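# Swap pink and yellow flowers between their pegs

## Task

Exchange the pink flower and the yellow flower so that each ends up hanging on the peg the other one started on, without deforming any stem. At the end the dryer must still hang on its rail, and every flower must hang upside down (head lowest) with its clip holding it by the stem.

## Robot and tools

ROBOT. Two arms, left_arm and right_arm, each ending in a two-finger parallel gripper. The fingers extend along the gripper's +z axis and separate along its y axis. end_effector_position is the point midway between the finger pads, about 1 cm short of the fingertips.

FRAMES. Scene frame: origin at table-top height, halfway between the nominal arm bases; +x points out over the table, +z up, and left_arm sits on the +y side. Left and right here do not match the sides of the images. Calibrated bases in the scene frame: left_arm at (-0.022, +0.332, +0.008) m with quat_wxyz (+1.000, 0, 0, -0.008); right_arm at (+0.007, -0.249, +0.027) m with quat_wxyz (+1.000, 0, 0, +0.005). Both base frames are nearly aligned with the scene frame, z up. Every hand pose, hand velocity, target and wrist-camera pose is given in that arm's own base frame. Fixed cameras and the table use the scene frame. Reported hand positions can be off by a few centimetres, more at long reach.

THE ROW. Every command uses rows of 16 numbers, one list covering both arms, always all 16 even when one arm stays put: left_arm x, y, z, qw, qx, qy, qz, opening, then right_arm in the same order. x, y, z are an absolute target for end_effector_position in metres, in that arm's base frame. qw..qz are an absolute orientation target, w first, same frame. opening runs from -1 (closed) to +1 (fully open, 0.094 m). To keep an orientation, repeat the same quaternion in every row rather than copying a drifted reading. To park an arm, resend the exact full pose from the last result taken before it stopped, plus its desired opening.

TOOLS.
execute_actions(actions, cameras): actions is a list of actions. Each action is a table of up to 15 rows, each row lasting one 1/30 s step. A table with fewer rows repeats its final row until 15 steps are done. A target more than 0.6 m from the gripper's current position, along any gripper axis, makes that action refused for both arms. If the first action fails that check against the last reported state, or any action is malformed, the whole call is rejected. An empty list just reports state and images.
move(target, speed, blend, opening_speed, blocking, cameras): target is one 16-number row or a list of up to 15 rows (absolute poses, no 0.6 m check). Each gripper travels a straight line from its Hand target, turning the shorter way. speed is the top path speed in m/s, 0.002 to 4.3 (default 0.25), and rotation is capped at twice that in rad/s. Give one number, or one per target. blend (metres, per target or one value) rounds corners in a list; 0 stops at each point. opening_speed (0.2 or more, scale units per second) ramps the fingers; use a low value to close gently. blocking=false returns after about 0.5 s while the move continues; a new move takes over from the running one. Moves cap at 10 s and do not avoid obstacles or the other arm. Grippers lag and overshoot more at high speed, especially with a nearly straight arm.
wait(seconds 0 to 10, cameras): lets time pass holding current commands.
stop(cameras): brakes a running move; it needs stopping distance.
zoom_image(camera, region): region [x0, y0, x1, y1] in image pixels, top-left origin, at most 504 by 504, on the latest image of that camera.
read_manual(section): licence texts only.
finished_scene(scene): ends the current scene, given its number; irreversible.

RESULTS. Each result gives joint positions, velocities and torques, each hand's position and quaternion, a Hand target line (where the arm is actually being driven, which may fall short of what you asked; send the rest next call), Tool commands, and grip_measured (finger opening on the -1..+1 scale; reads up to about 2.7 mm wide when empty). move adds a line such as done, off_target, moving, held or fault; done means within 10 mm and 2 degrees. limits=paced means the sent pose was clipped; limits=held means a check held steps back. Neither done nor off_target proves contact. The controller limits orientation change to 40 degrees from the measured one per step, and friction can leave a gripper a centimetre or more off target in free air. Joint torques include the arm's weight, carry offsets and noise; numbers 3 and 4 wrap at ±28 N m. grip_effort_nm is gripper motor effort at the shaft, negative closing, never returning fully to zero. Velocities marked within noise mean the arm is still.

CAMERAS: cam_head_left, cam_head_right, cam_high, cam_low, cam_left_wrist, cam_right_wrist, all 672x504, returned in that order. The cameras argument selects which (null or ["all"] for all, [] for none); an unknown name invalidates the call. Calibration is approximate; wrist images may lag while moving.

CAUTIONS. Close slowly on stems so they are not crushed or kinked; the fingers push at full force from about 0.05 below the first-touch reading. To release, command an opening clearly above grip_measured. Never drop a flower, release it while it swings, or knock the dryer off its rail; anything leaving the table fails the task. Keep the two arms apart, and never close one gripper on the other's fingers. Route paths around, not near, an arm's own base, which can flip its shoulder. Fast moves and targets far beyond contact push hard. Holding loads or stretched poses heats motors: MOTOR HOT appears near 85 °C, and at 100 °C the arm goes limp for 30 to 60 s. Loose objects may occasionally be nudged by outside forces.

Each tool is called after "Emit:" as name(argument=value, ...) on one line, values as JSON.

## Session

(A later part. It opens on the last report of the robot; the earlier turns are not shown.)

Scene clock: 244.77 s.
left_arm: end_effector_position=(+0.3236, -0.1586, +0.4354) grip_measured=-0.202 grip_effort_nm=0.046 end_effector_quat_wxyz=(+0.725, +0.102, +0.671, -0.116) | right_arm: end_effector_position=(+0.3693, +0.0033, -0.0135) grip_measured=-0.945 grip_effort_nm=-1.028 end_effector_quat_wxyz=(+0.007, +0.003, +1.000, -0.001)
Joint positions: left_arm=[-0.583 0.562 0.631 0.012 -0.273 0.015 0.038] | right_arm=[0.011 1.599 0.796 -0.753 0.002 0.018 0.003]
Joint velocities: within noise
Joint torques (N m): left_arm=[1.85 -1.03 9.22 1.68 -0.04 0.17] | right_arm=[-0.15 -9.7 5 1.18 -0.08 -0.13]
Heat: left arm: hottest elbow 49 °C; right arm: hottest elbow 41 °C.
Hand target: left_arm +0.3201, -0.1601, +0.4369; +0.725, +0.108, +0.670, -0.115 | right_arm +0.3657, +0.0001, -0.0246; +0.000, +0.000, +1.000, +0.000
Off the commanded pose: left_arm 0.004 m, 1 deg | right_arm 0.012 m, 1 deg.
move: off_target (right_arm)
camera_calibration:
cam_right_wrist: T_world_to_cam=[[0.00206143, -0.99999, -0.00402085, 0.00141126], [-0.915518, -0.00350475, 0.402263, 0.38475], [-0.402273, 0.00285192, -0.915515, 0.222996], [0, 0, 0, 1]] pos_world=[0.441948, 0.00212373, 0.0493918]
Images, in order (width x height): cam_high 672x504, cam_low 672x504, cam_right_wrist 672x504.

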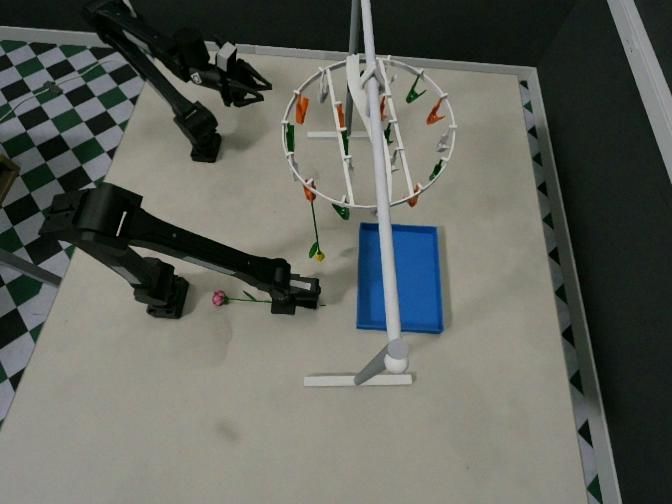

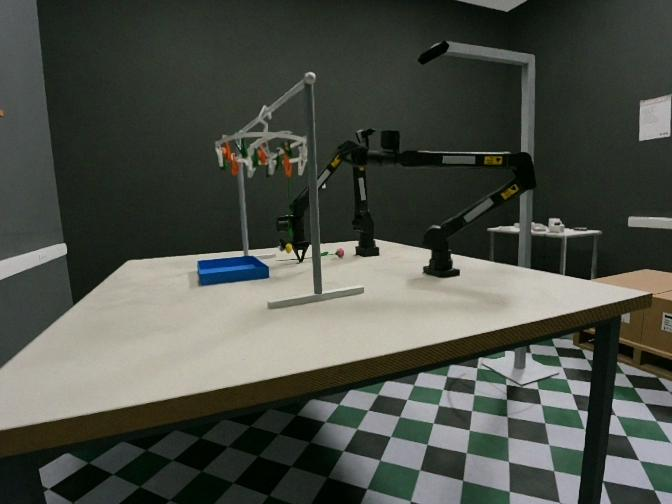

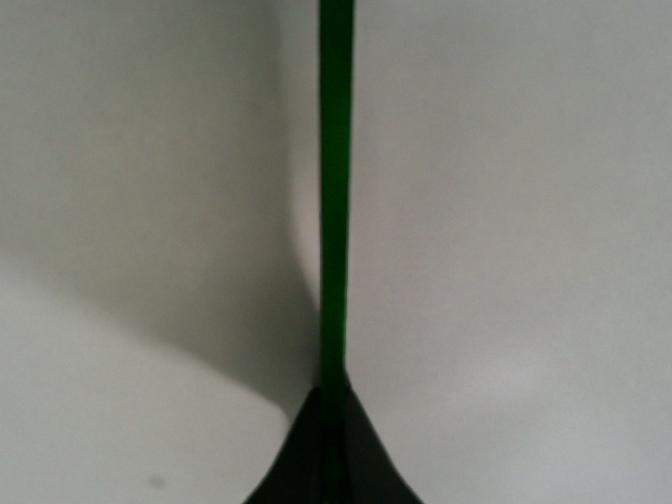

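Emit:
move(target=[0.32, -0.16, 0.437, 0.7254, 0.1079, 0.6703, -0.1149, -0.2, 0.366, 0.0, -0.022, 0, 0, 1, 0, -0.4], opening_speed=0.4, cameras=["cam_right_wrist","cam_high"])

Scene clock: 248.10 s.
left_arm: end_effector_position=(+0.3236, -0.1586, +0.4354) grip_measured=-0.202 grip_effort_nm=0.051 end_effector_quat_wxyz=(+0.725, +0.102, +0.671, -0.116) | right_arm: end_effector_position=(+0.3698, +0.0042, -0.0135) grip_measured=-0.402 grip_effort_nm=0.090 end_effector_quat_wxyz=(+0.008, +0.003, +1.000, +0.002)
Joint positions: left_arm=[-0.583 0.562 0.631 0.012 -0.273 0.015 0.038] | right_arm=[0.011 1.599 0.796 -0.751 -0.004 0.018 0.028]
Joint velocities: within noise
Joint torques (N m): left_arm=[1.85 -1.03 9.22 1.68 -0.04 0.17] | right_arm=[-0.09 -10.17 5.24 0.75 0.13 -0.12]
Heat: left arm: hottest elbow 49 °C; right arm: hottest elbow 41 °C.
Hand target: left_arm +0.3201, -0.1600, +0.4369; +0.725, +0.108, +0.670, -0.115 | right_arm +0.3658, +0.0001, -0.0217; +0.000, +0.000, +1.000, +0.000
Off the commanded pose: left_arm 0.004 m, 1 deg | right_arm 0.010 m, 1 deg.
move: done
camera_calibration:
cam_right_wrist: T_world_to_cam=[[0.00220096, -0.999953, -0.0094286, 0.00222138], [-0.916264, -0.00579341, 0.400534, 0.385464], [-0.40057, 0.00775752, -0.916233, 0.222602], [0, 0, 0, 1]] pos_world=[0.442349, 0.00272758, 0.0495855]
Images, in order (width x height): cam_high 672x504, cam_right_wrist 672x504.

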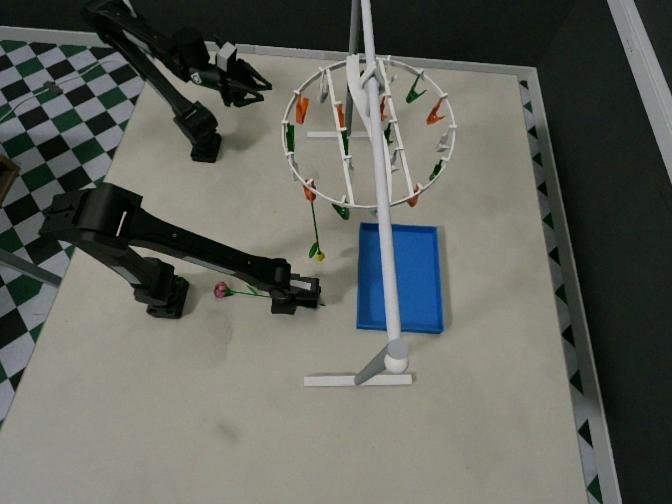

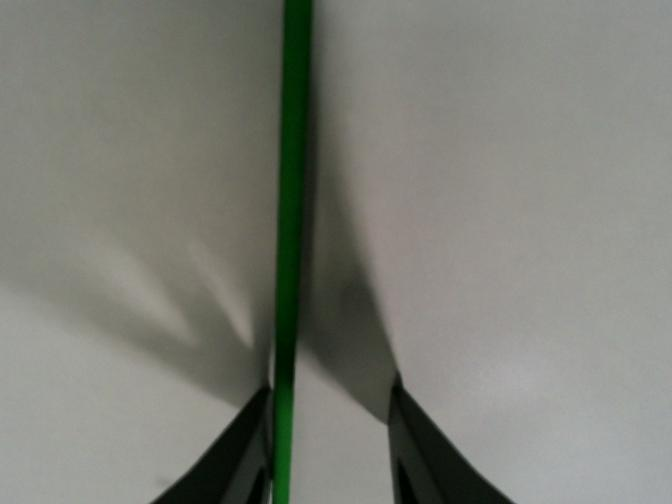

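Emit:
move(target=[[0.30, -0.16, 0.42, 0.7254, 0.1079, 0.6703, -0.1149, -0.2, 0.366, 0.0, 0.13, 0, 0, 1, 0, -0.4],[0.32, -0.22, 0.37, 0.6744, 0.2126, 0.6744, -0.2126, -0.2, 0.30, 0.02, 0.32, 0.3827, 0, 0.9239, 0, -0.2],[0.360, -0.334, 0.30, 0.6744, 0.2126, 0.6744, -0.2126, -0.2, 0.357, 0.087, 0.42, 0.7087, -0.2012, 0.6381, 0.2235, 0.1]], speed=[0.1,0.25,0.2], blend=[0,0.03,0])

Scene clock: 262.57 s.
left_arm: end_effector_position=(+0.3536, -0.3211, +0.2743) grip_measured=-0.202 grip_effort_nm=0.046 end_effector_quat_wxyz=(+0.659, +0.223, +0.691, -0.198) | right_arm: end_effector_position=(+0.3543, +0.0904, +0.4279) grip_measured=+0.098 grip_effort_nm=0.071 end_effector_quat_wxyz=(+0.712, -0.210, +0.633, +0.220)
Joint positions: left_arm=[-0.81 1.118 0.527 0.536 -0.206 0.009 0.038] | right_arm=[-0.039 0.646 0.61 0.175 -0.653 0.064 0.052]
Joint velocities: within noise
Joint torques (N m): left_arm=[1.85 -4.54 11.07 3 -0.06 -0.07] | right_arm=[-0.21 0.85 8.42 2.44 -0.02 0.19]
Heat: left arm: hottest elbow 49 °C; right arm: hottest elbow 40 °C.
Hand target: left_arm +0.3587, -0.3328, +0.2999; +0.674, +0.213, +0.674, -0.213 | right_arm +0.3569, +0.0870, +0.4200; +0.709, -0.201, +0.638, +0.223
Off the commanded pose: left_arm 0.029 m, 3 deg | right_arm 0.009 m, 1 deg.
move: off_target (left_arm); blend cut to 0 m at target 2
camera_calibration:
cam_left_wrist: T_world_to_cam=[[-0.564607, -0.824628, -0.0347495, -0.0557322], [-0.370063, 0.290559, -0.882399, 0.504917], [0.737748, -0.485349, -0.469217, -0.19762], [0, 0, 0, 1]] pos_world=[0.301179, -0.288582, 0.350875]
cam_right_wrist: T_world_to_cam=[[0.582115, -0.812545, 0.0301999, -0.146828], [-0.237744, -0.205605, -0.949318, 0.550237], [0.777573, 0.545432, -0.312864, -0.103995], [0, 0, 0, 1]] pos_world=[0.29715, 0.0505499, 0.494248]

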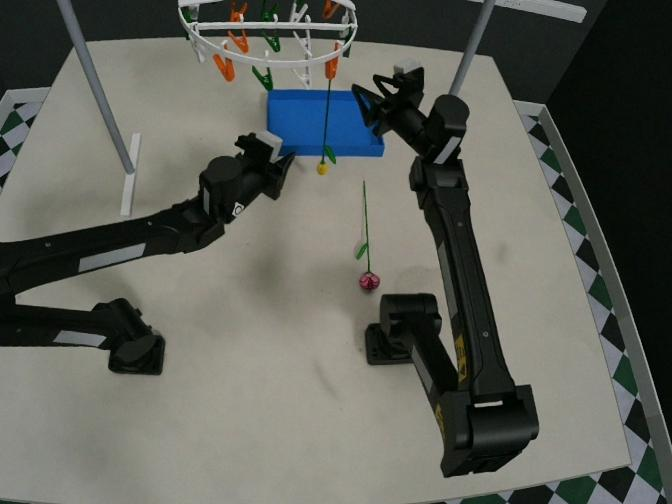

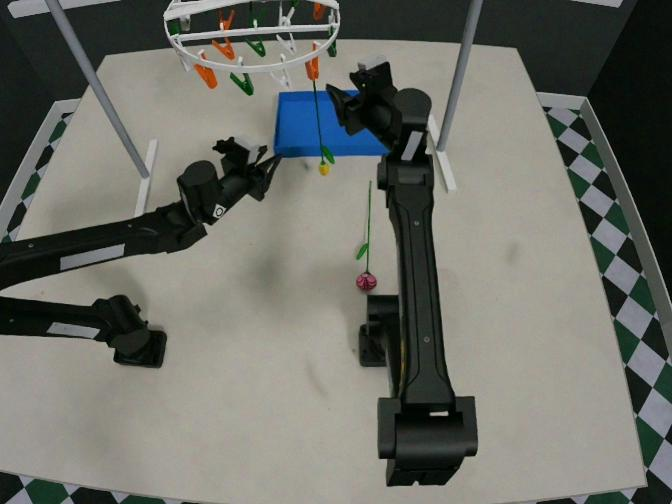

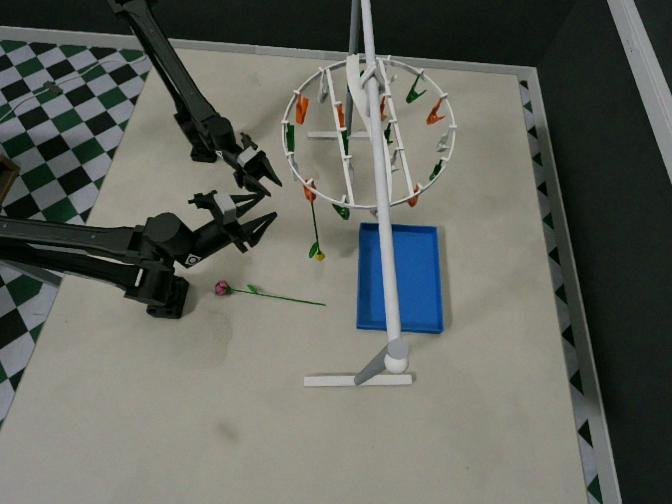

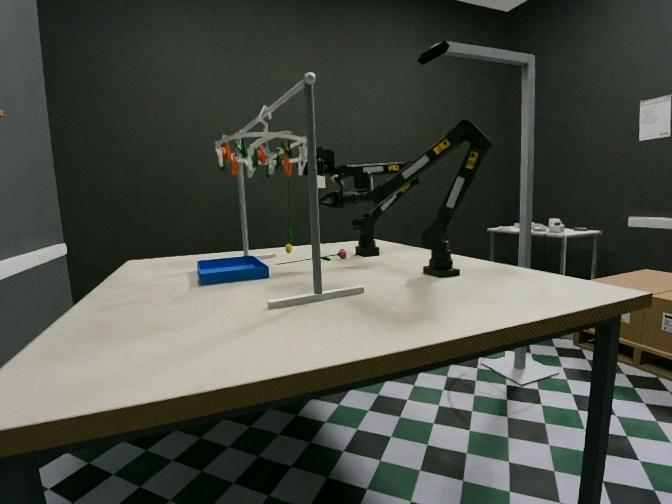

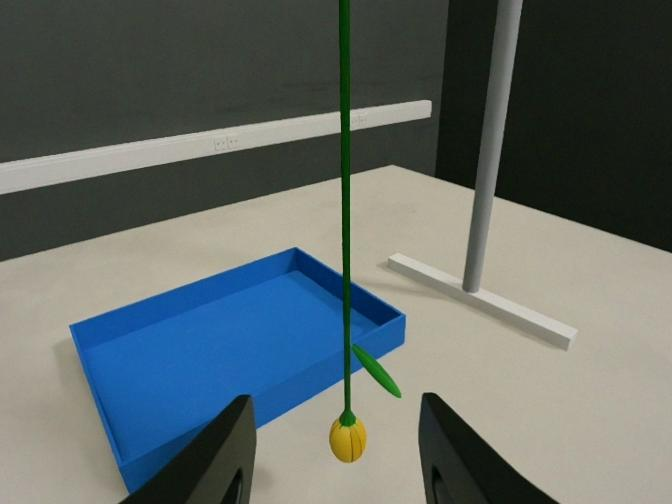

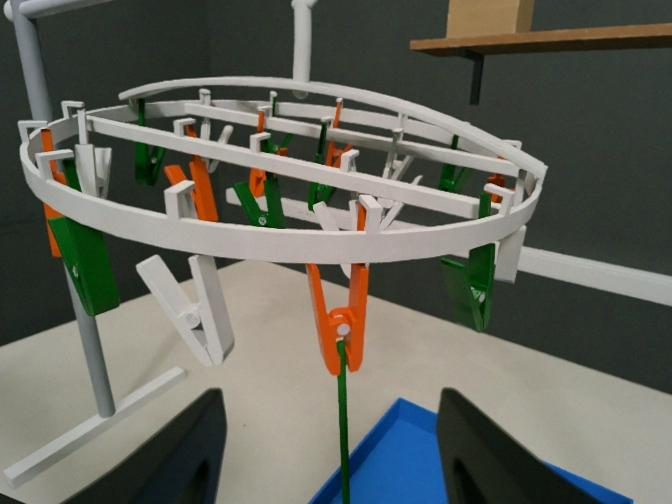

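Emit:
move(target=[0.360, -0.334, 0.30, 0.6744, 0.2126, 0.6744, -0.2126, -0.2, 0.42, 0.133, 0.43, 0.7087, -0.2012, 0.6381, 0.2235, 0.1], speed=0.12, cameras=["cam_right_wrist"])

Scene clock: 270.17 s.
left_arm: end_effector_position=(+0.3537, -0.3211, +0.2743) grip_measured=-0.202 grip_effort_nm=0.051 end_effector_quat_wxyz=(+0.659, +0.223, +0.691, -0.197) | right_arm: end_effector_position=(+0.4123, +0.1277, +0.3938) grip_measured=+0.099 grip_effort_nm=0.076 end_effector_quat_wxyz=(+0.687, -0.191, +0.663, +0.228)
Joint positions: left_arm=[-0.81 1.118 0.527 0.536 -0.206 0.009 0.038] | right_arm=[0.114 0.855 0.646 0.263 -0.486 0.064 0.052]
Joint velocities: within noise
Joint torques (N m): left_arm=[1.9 -4.54 11.07 2.99 -0.06 -0.06] | right_arm=[1.44 -2.26 13.85 2.58 0.08 -0.05]
Heat: left arm: hottest elbow 51 °C; right arm: hottest elbow 39 °C.
Hand target: left_arm +0.3587, -0.3328, +0.2999; +0.674, +0.213, +0.674, -0.213 | right_arm +0.4175, +0.1322, +0.4292; +0.709, -0.201, +0.638, +0.224
Off the commanded pose: left_arm 0.029 m, 3 deg | right_arm 0.037 m, 4 deg.
move: off_target (left_arm, right_arm)
camera_calibration:
cam_right_wrist: T_world_to_cam=[[0.570803, -0.820545, -0.0298201, -0.119915], [-0.320502, -0.189222, -0.928156, 0.563007], [0.755952, 0.539351, -0.370995, -0.147572], [0, 0, 0, 1]] pos_world=[0.36045, 0.0877314, 0.464234]
Images, in order (width x height): cam_right_wrist 672x504.

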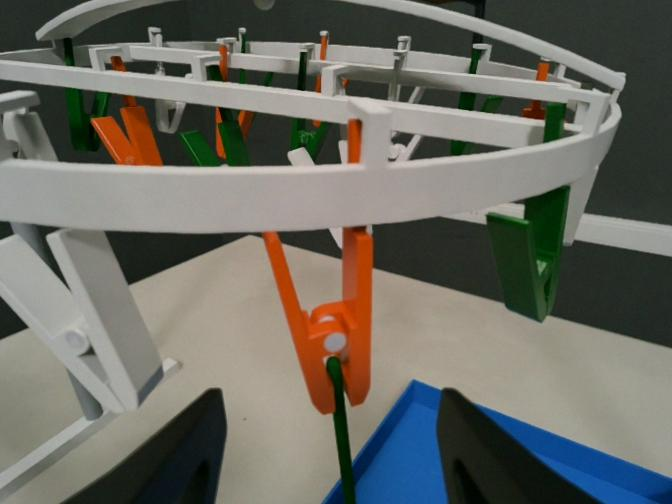

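Emit:
move(target=[[0.360, -0.334, 0.30, 0.6744, 0.2126, 0.6744, -0.2126, -0.2, 0.425, 0.138, 0.456, 0.7087, -0.2012, 0.6381, 0.2235, 0.1],[0.360, -0.334, 0.30, 0.6744, 0.2126, 0.6744, -0.2126, -0.2, 0.447, 0.156, 0.456, 0.7087, -0.2012, 0.6381, 0.2235, 0.1]], speed=0.06, cameras=["cam_right_wrist","cam_high"])

Emit:
zoom_image(camera="cam_right_wrist", region=[150, 320, 510, 504])

Scene clock: 275.73 s.
left_arm: end_effector_position=(+0.3537, -0.3211, +0.2743) grip_measured=-0.202 grip_effort_nm=0.046 end_effector_quat_wxyz=(+0.659, +0.223, +0.691, -0.197) | right_arm: end_effector_position=(+0.4405, +0.1499, +0.4183) grip_measured=+0.099 grip_effort_nm=0.076 end_effector_quat_wxyz=(+0.685, -0.190, +0.665, +0.229)
Joint positions: left_arm=[-0.81 1.118 0.527 0.536 -0.206 0.009 0.038] | right_arm=[0.177 0.941 0.759 0.231 -0.423 0.064 0.052]
Joint velocities: within noise
Joint torques (N m): left_arm=[1.85 -4.54 11.06 3 -0.06 -0.06] | right_arm=[1.38 -3.96 14.02 2.56 0.09 -0.13]
Heat: left arm: hottest elbow 52 °C; right arm: hottest elbow 41 °C.
Hand target: left_arm +0.3587, -0.3328, +0.2999; +0.674, +0.213, +0.674, -0.213 | right_arm +0.4445, +0.1550, +0.4550; +0.709, -0.201, +0.638, +0.224
Off the commanded pose: left_arm 0.029 m, 3 deg | right_arm 0.039 m, 4 deg.
move: off_target (left_arm, right_arm)
camera_calibration:
cam_right_wrist: T_world_to_cam=[[0.570335, -0.820649, -0.0353993, -0.114502], [-0.326565, -0.186991, -0.926493, 0.600698], [0.753707, 0.539971, -0.374643, -0.169401], [0, 0, 0, 1]] pos_world=[0.38915, 0.109831, 0.489024]
Images, in order (width x height): cam_high 672x504, cam_right_wrist 672x504.

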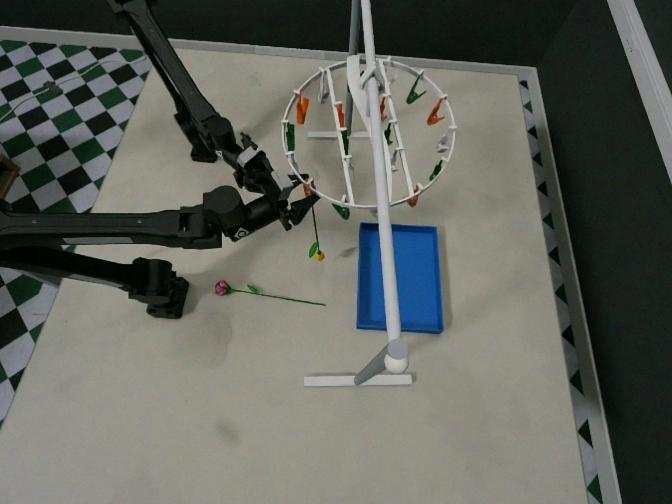

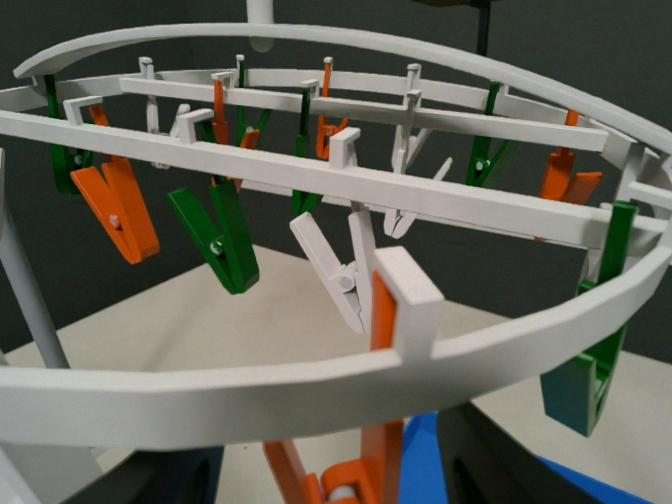

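Scaled by 1.400 from the camera's 672x504 image, which has a finer 960x720 frame.

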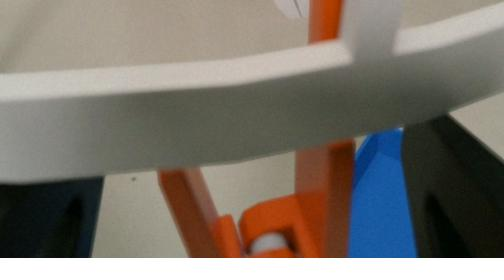

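Emit:
move(target=[0.360, -0.334, 0.30, 0.6744, 0.2126, 0.6744, -0.2126, -0.2, 0.447, 0.156, 0.427, 0.7087, -0.2012, 0.6381, 0.2235, 0.1], speed=0.06, cameras=["cam_right_wrist"])

Emit:
zoom_image(camera="cam_right_wrist", region=[150, 320, 510, 504])

Scene clock: 280.67 s.
left_arm: end_effector_position=(+0.3537, -0.3211, +0.2743) grip_measured=-0.202 grip_effort_nm=0.051 end_effector_quat_wxyz=(+0.659, +0.223, +0.691, -0.197) | right_arm: end_effector_position=(+0.4456, +0.1513, +0.4273) grip_measured=+0.099 grip_effort_nm=0.076 end_effector_quat_wxyz=(+0.706, -0.193, +0.643, +0.227)
Joint positions: left_arm=[-0.81 1.118 0.527 0.536 -0.206 0.009 0.038] | right_arm=[0.178 0.964 0.759 0.313 -0.422 0.064 0.052]
Joint velocities: within noise
Joint torques (N m): left_arm=[1.85 -4.48 11.06 3 -0.06 -0.06] | right_arm=[1.26 -4.19 9.48 2.62 0.1 -0.13]
Heat: left arm: hottest elbow 53 °C; right arm: hottest elbow 41 °C.
Hand target: left_arm +0.3587, -0.3328, +0.2999; +0.674, +0.213, +0.674, -0.213 | right_arm +0.4469, +0.1559, +0.4269; +0.709, -0.201, +0.638, +0.224
Off the commanded pose: left_arm 0.029 m, 3 deg | right_arm 0.005 m, 1 deg.
move: off_target (left_arm)
camera_calibration:
cam_right_wrist: T_world_to_cam=[[0.571973, -0.820215, -0.00968162, -0.127733], [-0.270877, -0.177727, -0.946065, 0.593009], [0.774256, 0.543746, -0.323832, -0.201942], [0, 0, 0, 1]] pos_world=[0.390047, 0.110431, 0.494393]
Images, in order (width x height): cam_right_wrist 672x504.

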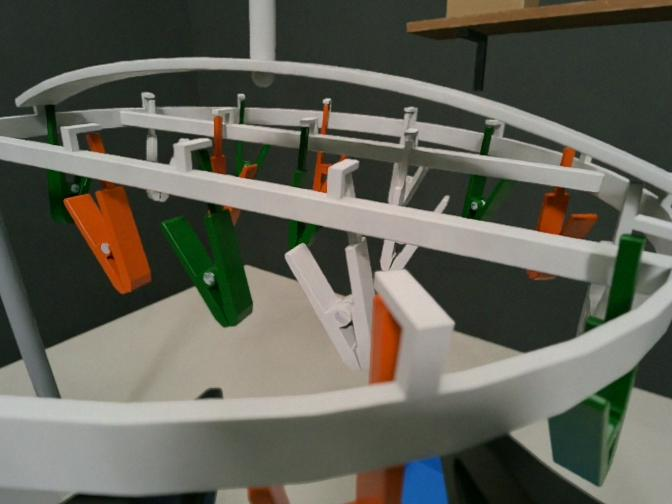

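Scaled by 1.400 from the camera's 672x504 image, which has a finer 960x720 frame.

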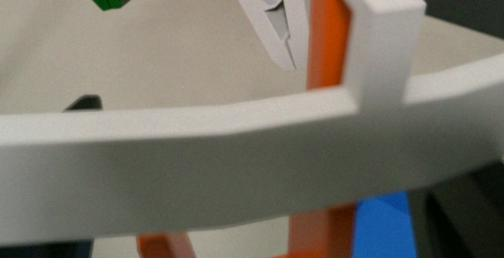

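Emit:
move(target=[0.360, -0.334, 0.30, 0.6744, 0.2126, 0.6744, -0.2126, -0.2, 0.446, 0.155, 0.405, 0.698, -0.1975, 0.6497, 0.2275, 0.1], speed=0.06, cameras=["cam_right_wrist"])

Scene clock: 284.27 s.
left_arm: end_effector_position=(+0.3537, -0.3211, +0.2743) grip_measured=-0.202 grip_effort_nm=0.051 end_effector_quat_wxyz=(+0.659, +0.223, +0.691, -0.197) | right_arm: end_effector_position=(+0.4455, +0.1512, +0.4140) grip_measured=+0.099 grip_effort_nm=0.071 end_effector_quat_wxyz=(+0.701, -0.192, +0.648, +0.227)
Joint positions: left_arm=[-0.81 1.118 0.527 0.536 -0.206 0.009 0.038] | right_arm=[0.178 0.97 0.736 0.328 -0.422 0.063 0.052]
Joint velocities: within noise
Joint torques (N m): left_arm=[1.79 -4.6 11.07 2.99 -0.06 -0.06] | right_arm=[1.08 -4.13 8.28 2.56 -0.04 -0.04]
Heat: left arm: hottest elbow 54 °C; right arm: hottest elbow 41 °C.
Hand target: left_arm +0.3587, -0.3328, +0.2999; +0.674, +0.213, +0.674, -0.213 | right_arm +0.4459, +0.1549, +0.4051; +0.698, -0.197, +0.650, +0.227
Off the commanded pose: left_arm 0.029 m, 3 deg | right_arm 0.010 m, 1 deg.
move: off_target (left_arm)
camera_calibration:
cam_right_wrist: T_world_to_cam=[[0.571794, -0.820254, -0.0153088, -0.125418], [-0.284146, -0.180502, -0.941637, 0.584903], [0.769618, 0.542772, -0.336282, -0.198848], [0, 0, 0, 1]] pos_world=[0.390948, 0.110631, 0.481977]
Images, in order (width x height): cam_right_wrist 672x504.

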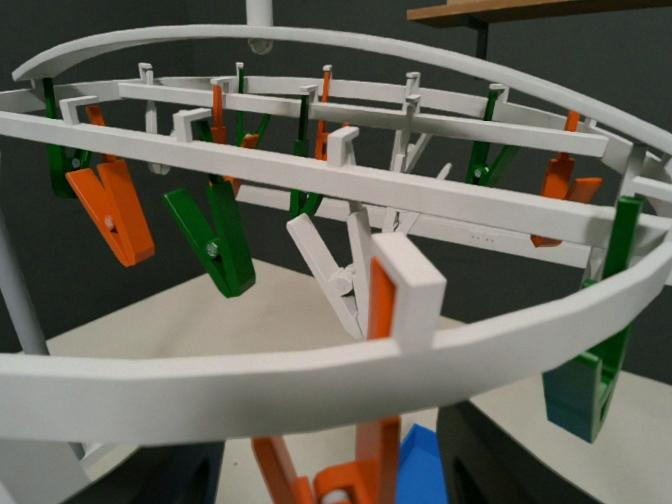

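Emit:
move(target=[0.360, -0.334, 0.30, 0.6744, 0.2126, 0.6744, -0.2126, -0.2, 0.436, 0.148, 0.402, 0.698, -0.1975, 0.6497, 0.2275, 0.1], speed=0.06, cameras=["cam_right_wrist","cam_high"])

Emit:
zoom_image(camera="cam_right_wrist", region=[150, 320, 510, 504])

Emit:
zoom_image(camera="cam_high", region=[240, 120, 360, 280])

Scene clock: 288.23 s.
left_arm: end_effector_position=(+0.3537, -0.3211, +0.2743) grip_measured=-0.202 grip_effort_nm=0.051 end_effector_quat_wxyz=(+0.659, +0.223, +0.691, -0.198) | right_arm: end_effector_position=(+0.4374, +0.1523, +0.4060) grip_measured=+0.099 grip_effort_nm=0.071 end_effector_quat_wxyz=(+0.696, -0.198, +0.650, +0.232)
Joint positions: left_arm=[-0.81 1.118 0.527 0.536 -0.206 0.009 0.038] | right_arm=[0.178 0.953 0.71 0.328 -0.438 0.063 0.052]
Joint velocities: within noise
Joint torques (N m): left_arm=[1.85 -4.54 11.04 3 -0.06 -0.06] | right_arm=[-0.21 -5.42 8.25 2.41 -0.06 -0.04]
Heat: left arm: hottest elbow 54 °C; right arm: hottest elbow 41 °C.
Hand target: left_arm +0.3587, -0.3328, +0.2999; +0.674, +0.213, +0.675, -0.213 | right_arm +0.4360, +0.1480, +0.4020; +0.698, -0.197, +0.650, +0.227
Off the commanded pose: left_arm 0.029 m, 3 deg | right_arm 0.006 m, 1 deg.
move: off_target (left_arm)
camera_calibration:
cam_right_wrist: T_world_to_cam=[[0.584657, -0.811089, -0.0176086, -0.126113], [-0.288737, -0.187749, -0.938819, 0.577275], [0.75816, 0.553972, -0.343961, -0.189463], [0, 0, 0, 1]] pos_world=[0.384058, 0.111051, 0.474568]
Images, in order (width x height): cam_high 672x504, cam_right_wrist 672x504.

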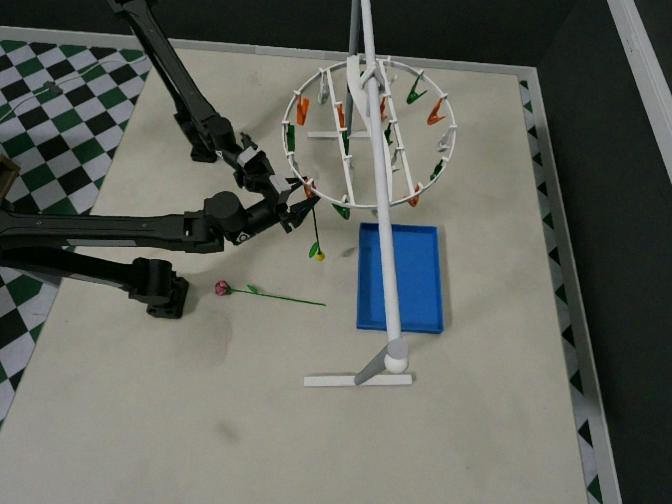

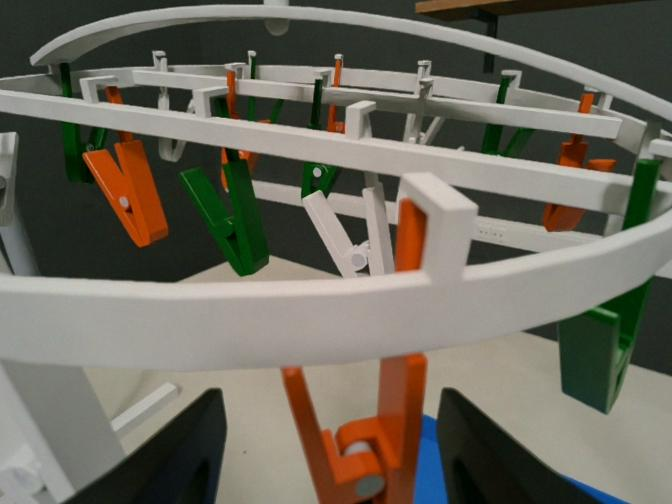

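Scaled by 1.400 from the camera's 672x504 image, which has a finer 960x720 frame.

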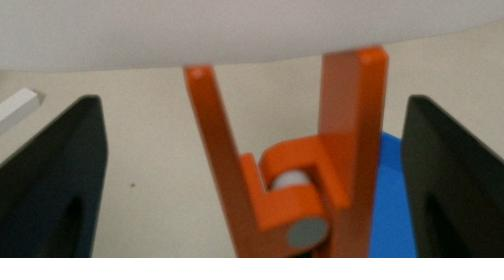

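Scaled by 3.150 from the camera's 672x504 image, which has a finer 960x720 frame.

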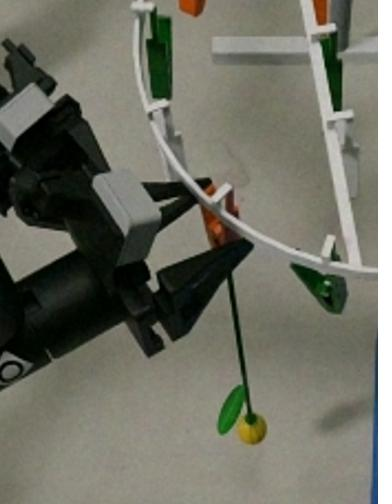

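Emit:
move(target=[0.360, -0.334, 0.30, 0.6744, 0.2126, 0.6744, -0.2126, -0.2, 0.440, 0.143, 0.404, 0.698, -0.1975, 0.6497, 0.2275, 0.1], speed=0.06, cameras=["cam_right_wrist","cam_left_wrist"])

Scene clock: 292.17 s.
left_arm: end_effector_position=(+0.3537, -0.3211, +0.2743) grip_measured=-0.202 grip_effort_nm=0.051 end_effector_quat_wxyz=(+0.659, +0.223, +0.691, -0.198) | right_arm: end_effector_position=(+0.4383, +0.1470, +0.4059) grip_measured=+0.099 grip_effort_nm=0.071 end_effector_quat_wxyz=(+0.696, -0.198, +0.650, +0.232)
Joint positions: left_arm=[-0.81 1.118 0.527 0.536 -0.206 0.009 0.038] | right_arm=[0.16 0.953 0.71 0.328 -0.456 0.063 0.052]
Joint velocities: within noise
Joint torques (N m): left_arm=[1.79 -4.54 11.07 3 -0.06 -0.06] | right_arm=[-0.21 -4.6 8.98 2.32 -0.06 -0.02]
Heat: left arm: hottest elbow 54 °C; right arm: hottest elbow 40 °C.
Hand target: left_arm +0.3587, -0.3328, +0.2999; +0.674, +0.213, +0.675, -0.213 | right_arm +0.4399, +0.1430, +0.4040; +0.698, -0.197, +0.650, +0.227
Off the commanded pose: left_arm 0.029 m, 3 deg | right_arm 0.005 m, 1 deg.
move: off_target (left_arm)
camera_calibration:
cam_left_wrist: T_world_to_cam=[[-0.564262, -0.824878, -0.0344086, -0.0559464], [-0.370364, 0.290157, -0.882405, 0.504865], [0.737861, -0.485164, -0.46923, -0.197548], [0, 0, 0, 1]] pos_world=[0.301178, -0.288482, 0.350875]
cam_right_wrist: T_world_to_cam=[[0.584911, -0.810935, -0.0162392, -0.131622], [-0.288503, -0.189296, -0.93858, 0.576427], [0.758053, 0.553671, -0.344678, -0.186886], [0, 0, 0, 1]] pos_world=[0.384958, 0.105852, 0.47447]
Images, in order (width x height): cam_left_wrist 672x504, cam_right_wrist 672x504.

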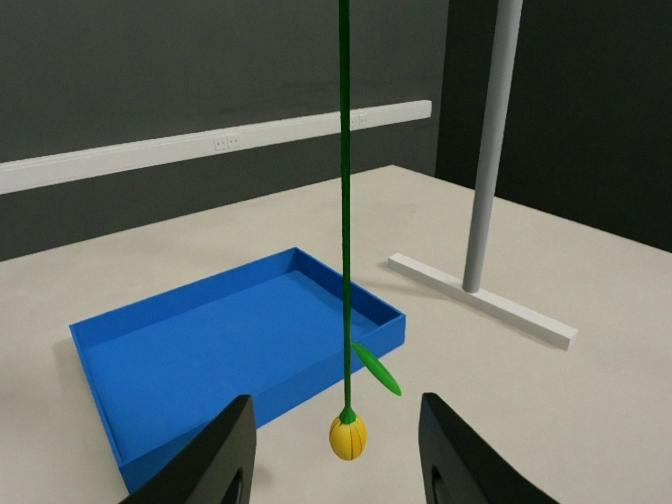

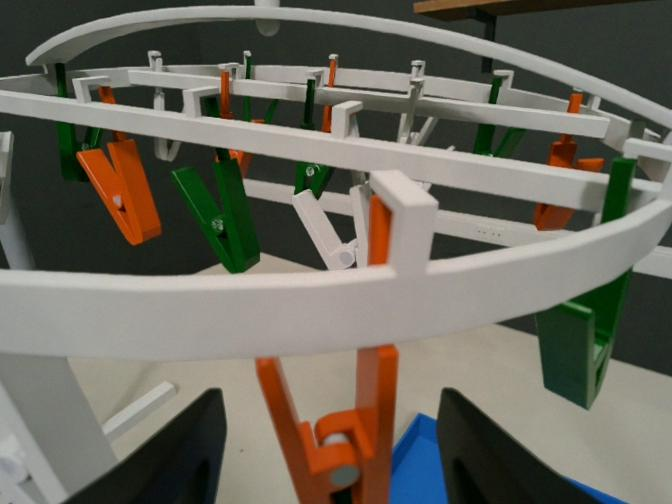

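Emit:
move(target=[0.428, -0.383, 0.313, 0.6744, 0.2126, 0.6744, -0.2126, -0.1, 0.440, 0.143, 0.404, 0.698, -0.1975, 0.6497, 0.2275, 0.1], speed=0.1, cameras=["cam_left_wrist","cam_high"])

Scene clock: 298.57 s.
left_arm: end_effector_position=(+0.4125, -0.3749, +0.2866) grip_measured=-0.102 grip_effort_nm=0.056 end_effector_quat_wxyz=(+0.657, +0.227, +0.689, -0.203) | right_arm: end_effector_position=(+0.4383, +0.1469, +0.4059) grip_measured=+0.099 grip_effort_nm=0.076 end_effector_quat_wxyz=(+0.696, -0.198, +0.650, +0.232)
Joint positions: left_arm=[-0.789 1.33 0.734 0.542 -0.171 0.009 0.042] | right_arm=[0.16 0.953 0.71 0.328 -0.457 0.063 0.052]
Joint velocities: within noise
Joint torques (N m): left_arm=[3.25 -7.12 11.7 2.74 0.14 -0.05] | right_arm=[-0.15 -4.48 8.95 2.36 -0.07 0]
Heat: left arm: hottest elbow 55 °C; right arm: hottest elbow 40 °C.
Hand target: left_arm +0.4264, -0.3816, +0.3129; +0.674, +0.213, +0.674, -0.213 | right_arm +0.4399, +0.1430, +0.4040; +0.698, -0.197, +0.650, +0.227
Off the commanded pose: left_arm 0.032 m, 3 deg | right_arm 0.005 m, 1 deg.
move: off_target (left_arm)
camera_calibration:
cam_left_wrist: T_world_to_cam=[[-0.576203, -0.81667, -0.0322423, -0.0592928], [-0.366691, 0.293573, -0.882809, 0.553049], [0.73043, -0.496855, -0.468623, -0.26279], [0, 0, 0, 1]] pos_world=[0.360583, -0.341352, 0.363176]
Images, in order (width x height): cam_high 672x504, cam_left_wrist 672x504.

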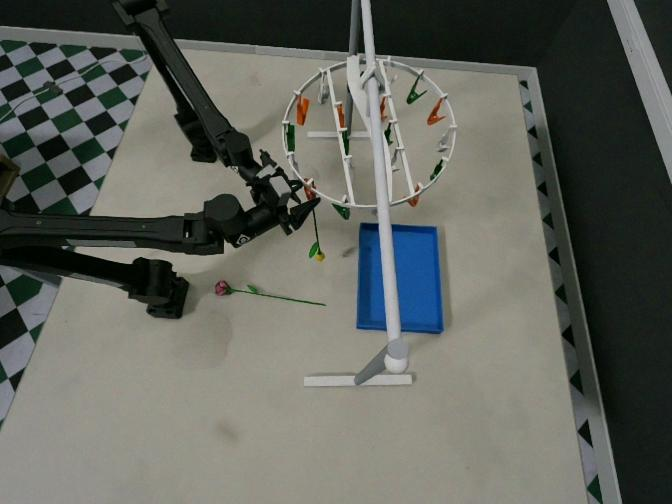

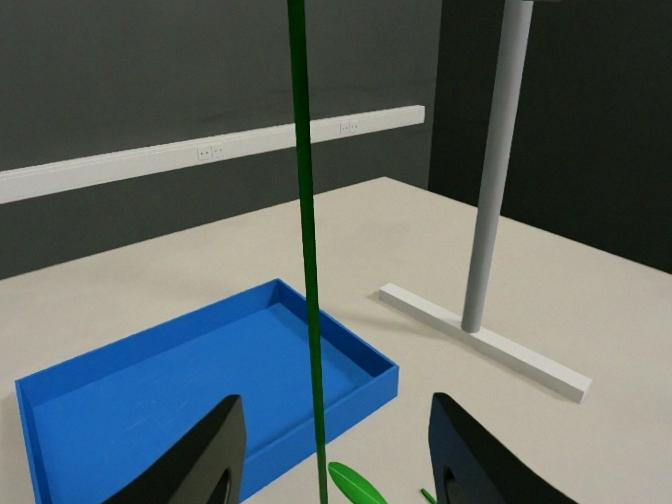

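Emit:
move(target=[0.470, -0.403, 0.314, 0.6744, 0.2126, 0.6744, -0.2126, -0.1, 0.440, 0.143, 0.404, 0.698, -0.1975, 0.6497, 0.2275, 0.1], speed=0.07, cameras=["cam_left_wrist","cam_high"])

Emit:
zoom_image(camera="cam_high", region=[240, 120, 360, 280])

Scene clock: 304.27 s.
left_arm: end_effector_position=(+0.4541, -0.3957, +0.2899) grip_measured=-0.102 grip_effort_nm=0.046 end_effector_quat_wxyz=(+0.659, +0.226, +0.688, -0.204) | right_arm: end_effector_position=(+0.4383, +0.1469, +0.4059) grip_measured=+0.099 grip_effort_nm=0.076 end_effector_quat_wxyz=(+0.696, -0.198, +0.650, +0.232)
Joint positions: left_arm=[-0.755 1.442 0.851 0.542 -0.137 0.009 0.042] | right_arm=[0.16 0.953 0.71 0.328 -0.457 0.063 0.052]
Joint velocities: within noise
Joint torques (N m): left_arm=[3.31 -8.7 11.71 2.56 0.15 -0.06] | right_arm=[-0.21 -4.42 8.99 2.35 -0.05 -0.02]
Heat: left arm: hottest elbow 56 °C; right arm: hottest elbow 39 °C.
Hand target: left_arm +0.4685, -0.4015, +0.3140; +0.674, +0.213, +0.674, -0.213 | right_arm +0.4399, +0.1430, +0.4040; +0.698, -0.197, +0.650, +0.227
Off the commanded pose: left_arm 0.030 m, 3 deg | right_arm 0.005 m, 1 deg.
move: off_target (left_arm)
camera_calibration:
cam_left_wrist: T_world_to_cam=[[-0.575718, -0.817105, -0.0297833, -0.0533367], [-0.364479, 0.289071, -0.885208, 0.575251], [0.731917, -0.498775, -0.464242, -0.30471], [0, 0, 0, 1]] pos_world=[0.401983, -0.361852, 0.366169]
Images, in order (width x height): cam_high 672x504, cam_left_wrist 672x504.

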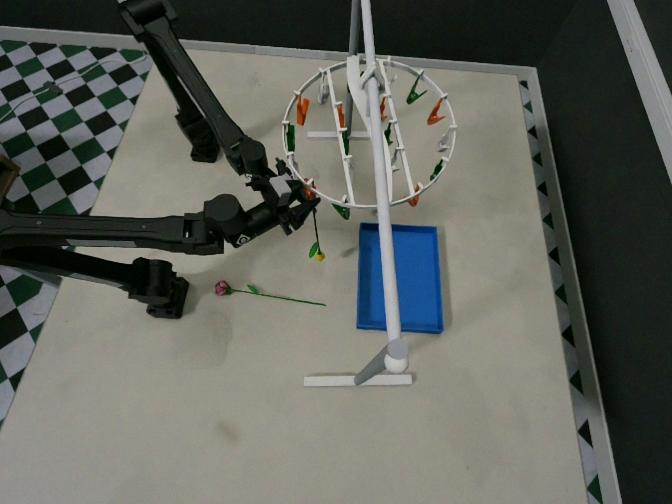

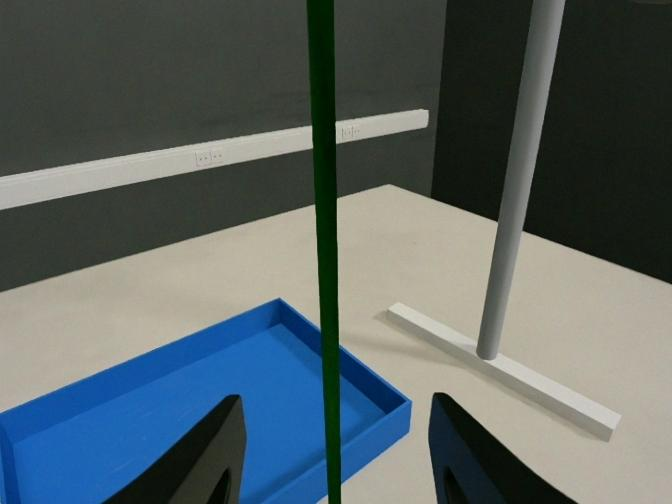

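Scaled by 3.150 from the camera's 672x504 image, which has a finer 960x720 frame.

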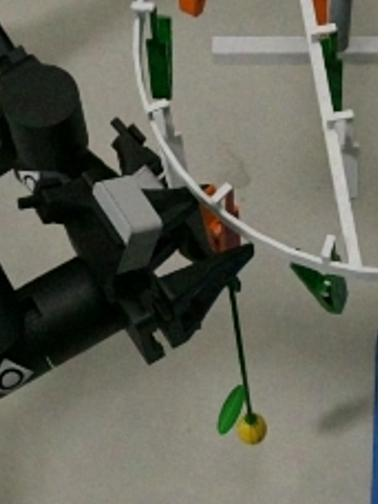

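Emit:
zoom_image(camera="cam_left_wrist", region=[220, 280, 450, 504])

Scaled by 2.191 from the camera's 672x504 image, which has a finer 960x720 frame.

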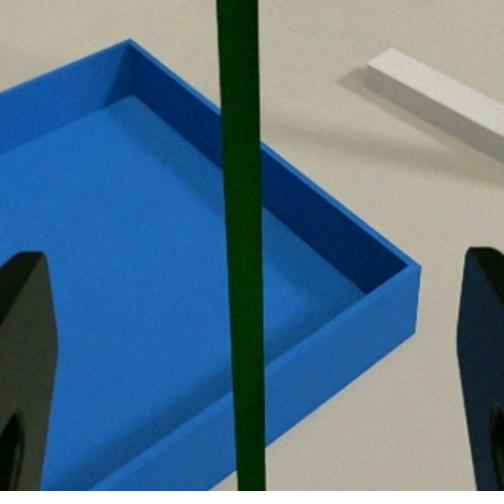

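Emit:
move(target=[0.4875, -0.4150, 0.316, 0.6744, 0.2126, 0.6744, -0.2126, -0.1, 0.440, 0.143, 0.404, 0.698, -0.1975, 0.6497, 0.2275, 0.1], speed=0.07, cameras=["cam_left_wrist"])

Emit:
zoom_image(camera="cam_left_wrist", region=[220, 280, 450, 504])

Scene clock: 308.73 s.
left_arm: end_effector_position=(+0.4724, -0.4041, +0.2956) grip_measured=-0.102 grip_effort_nm=0.051 end_effector_quat_wxyz=(+0.663, +0.220, +0.686, -0.206) | right_arm: end_effector_position=(+0.4399, +0.1425, +0.4059) grip_measured=+0.099 grip_effort_nm=0.071 end_effector_quat_wxyz=(+0.697, -0.194, +0.651, +0.228)
Joint positions: left_arm=[-0.743 1.485 0.906 0.542 -0.132 0.003 0.042] | right_arm=[0.151 0.953 0.71 0.328 -0.454 0.063 0.052]
Joint velocities: within noise
Joint torques (N m): left_arm=[2.84 -8.82 12.12 2.11 0.16 0] | right_arm=[0.62 -4.42 8.91 2.35 -0.2 -0.01]
Heat: left arm: hottest elbow 56 °C; right arm: hottest elbow 39 °C.
Hand target: left_arm +0.4860, -0.4137, +0.3159; +0.674, +0.213, +0.674, -0.213 | right_arm +0.4399, +0.1430, +0.4040; +0.698, -0.197, +0.650, +0.228
Off the commanded pose: left_arm 0.028 m, 2 deg | right_arm 0.002 m, 0 deg.
move: off_target (left_arm)
camera_calibration:
cam_left_wrist: T_world_to_cam=[[-0.570403, -0.82107, -0.0220214, -0.0559355], [-0.361473, 0.275012, -0.890901, 0.583962], [0.737549, -0.500212, -0.453663, -0.325944], [0, 0, 0, 1]] pos_world=[0.41958, -0.369565, 0.371153]
Images, in order (width x height): cam_left_wrist 672x504.

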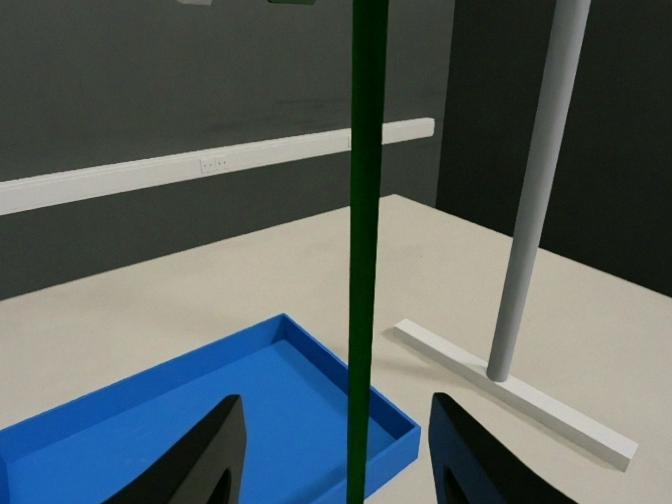

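Scaled by 2.191 from the camera's 672x504 image, which has a finer 960x720 frame.

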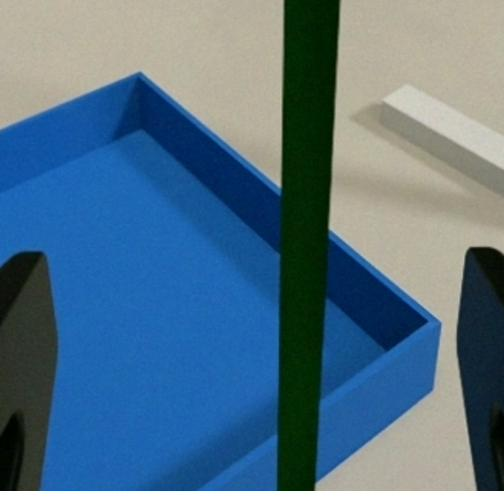

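Emit:
move(target=[0.4855, -0.420, 0.316, 0.6744, 0.2126, 0.6744, -0.2126, -0.3, 0.440, 0.143, 0.404, 0.698, -0.1975, 0.6497, 0.2275, 0.1], speed=0.07, opening_speed=0.4, cameras=["cam_left_wrist","cam_right_wrist"])

Scene clock: 312.20 s.
left_arm: end_effector_position=(+0.4742, -0.4044, +0.2961) grip_measured=-0.298 grip_effort_nm=-0.120 end_effector_quat_wxyz=(+0.663, +0.216, +0.686, -0.205) | right_arm: end_effector_position=(+0.4403, +0.1415, +0.4059) grip_measured=+0.099 grip_effort_nm=0.071 end_effector_quat_wxyz=(+0.698, -0.193, +0.651, +0.227)
Joint positions: left_arm=[-0.743 1.489 0.911 0.542 -0.138 0.001 0.033] | right_arm=[0.149 0.953 0.71 0.328 -0.453 0.063 0.052]
Joint velocities: within noise
Joint torques (N m): left_arm=[2.08 -8.94 12.16 2.09 -0.02 0.05] | right_arm=[0.73 -4.66 8.92 2.39 -0.24 -0.01]
Heat: left arm: hottest elbow 55 °C; right arm: hottest elbow 39 °C.
Hand target: left_arm +0.4839, -0.4187, +0.3160; +0.674, +0.213, +0.674, -0.213 | right_arm +0.4399, +0.1430, +0.4040; +0.698, -0.197, +0.650, +0.228
Off the commanded pose: left_arm 0.028 m, 2 deg | right_arm 0.002 m, 1 deg.
move: off_target (left_arm)
camera_calibration:
cam_left_wrist: T_world_to_cam=[[-0.565286, -0.824666, -0.0194645, -0.0597333], [-0.363649, 0.270312, -0.891454, 0.584429], [0.740413, -0.496848, -0.452692, -0.327544], [0, 0, 0, 1]] pos_world=[0.421278, -0.369978, 0.371553]
cam_right_wrist: T_world_to_cam=[[0.572488, -0.819747, -0.0164801, -0.13054], [-0.291314, -0.184575, -0.938653, 0.576559], [0.766416, 0.542168, -0.34447, -0.18744], [0, 0, 0, 1]] pos_world=[0.386349, 0.101033, 0.474469]
Images, in order (width x height): cam_left_wrist 672x504, cam_right_wrist 672x504.

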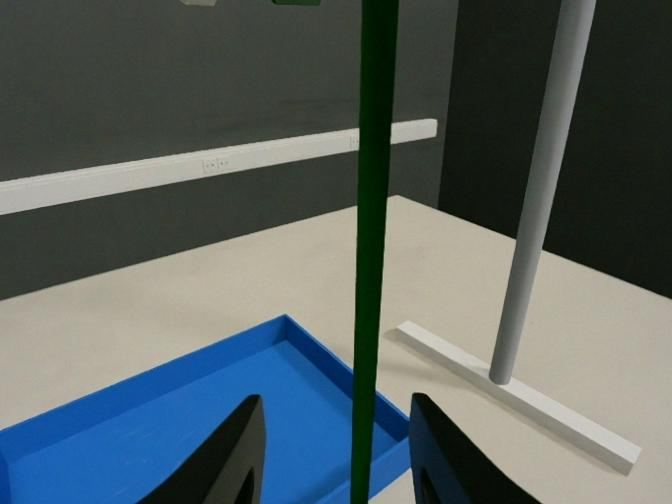

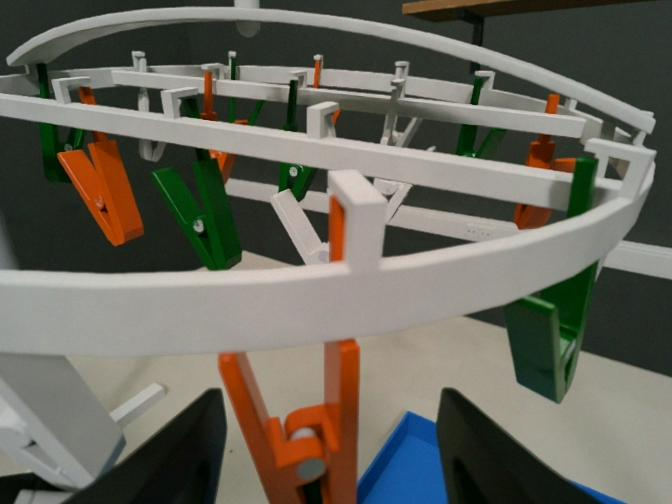

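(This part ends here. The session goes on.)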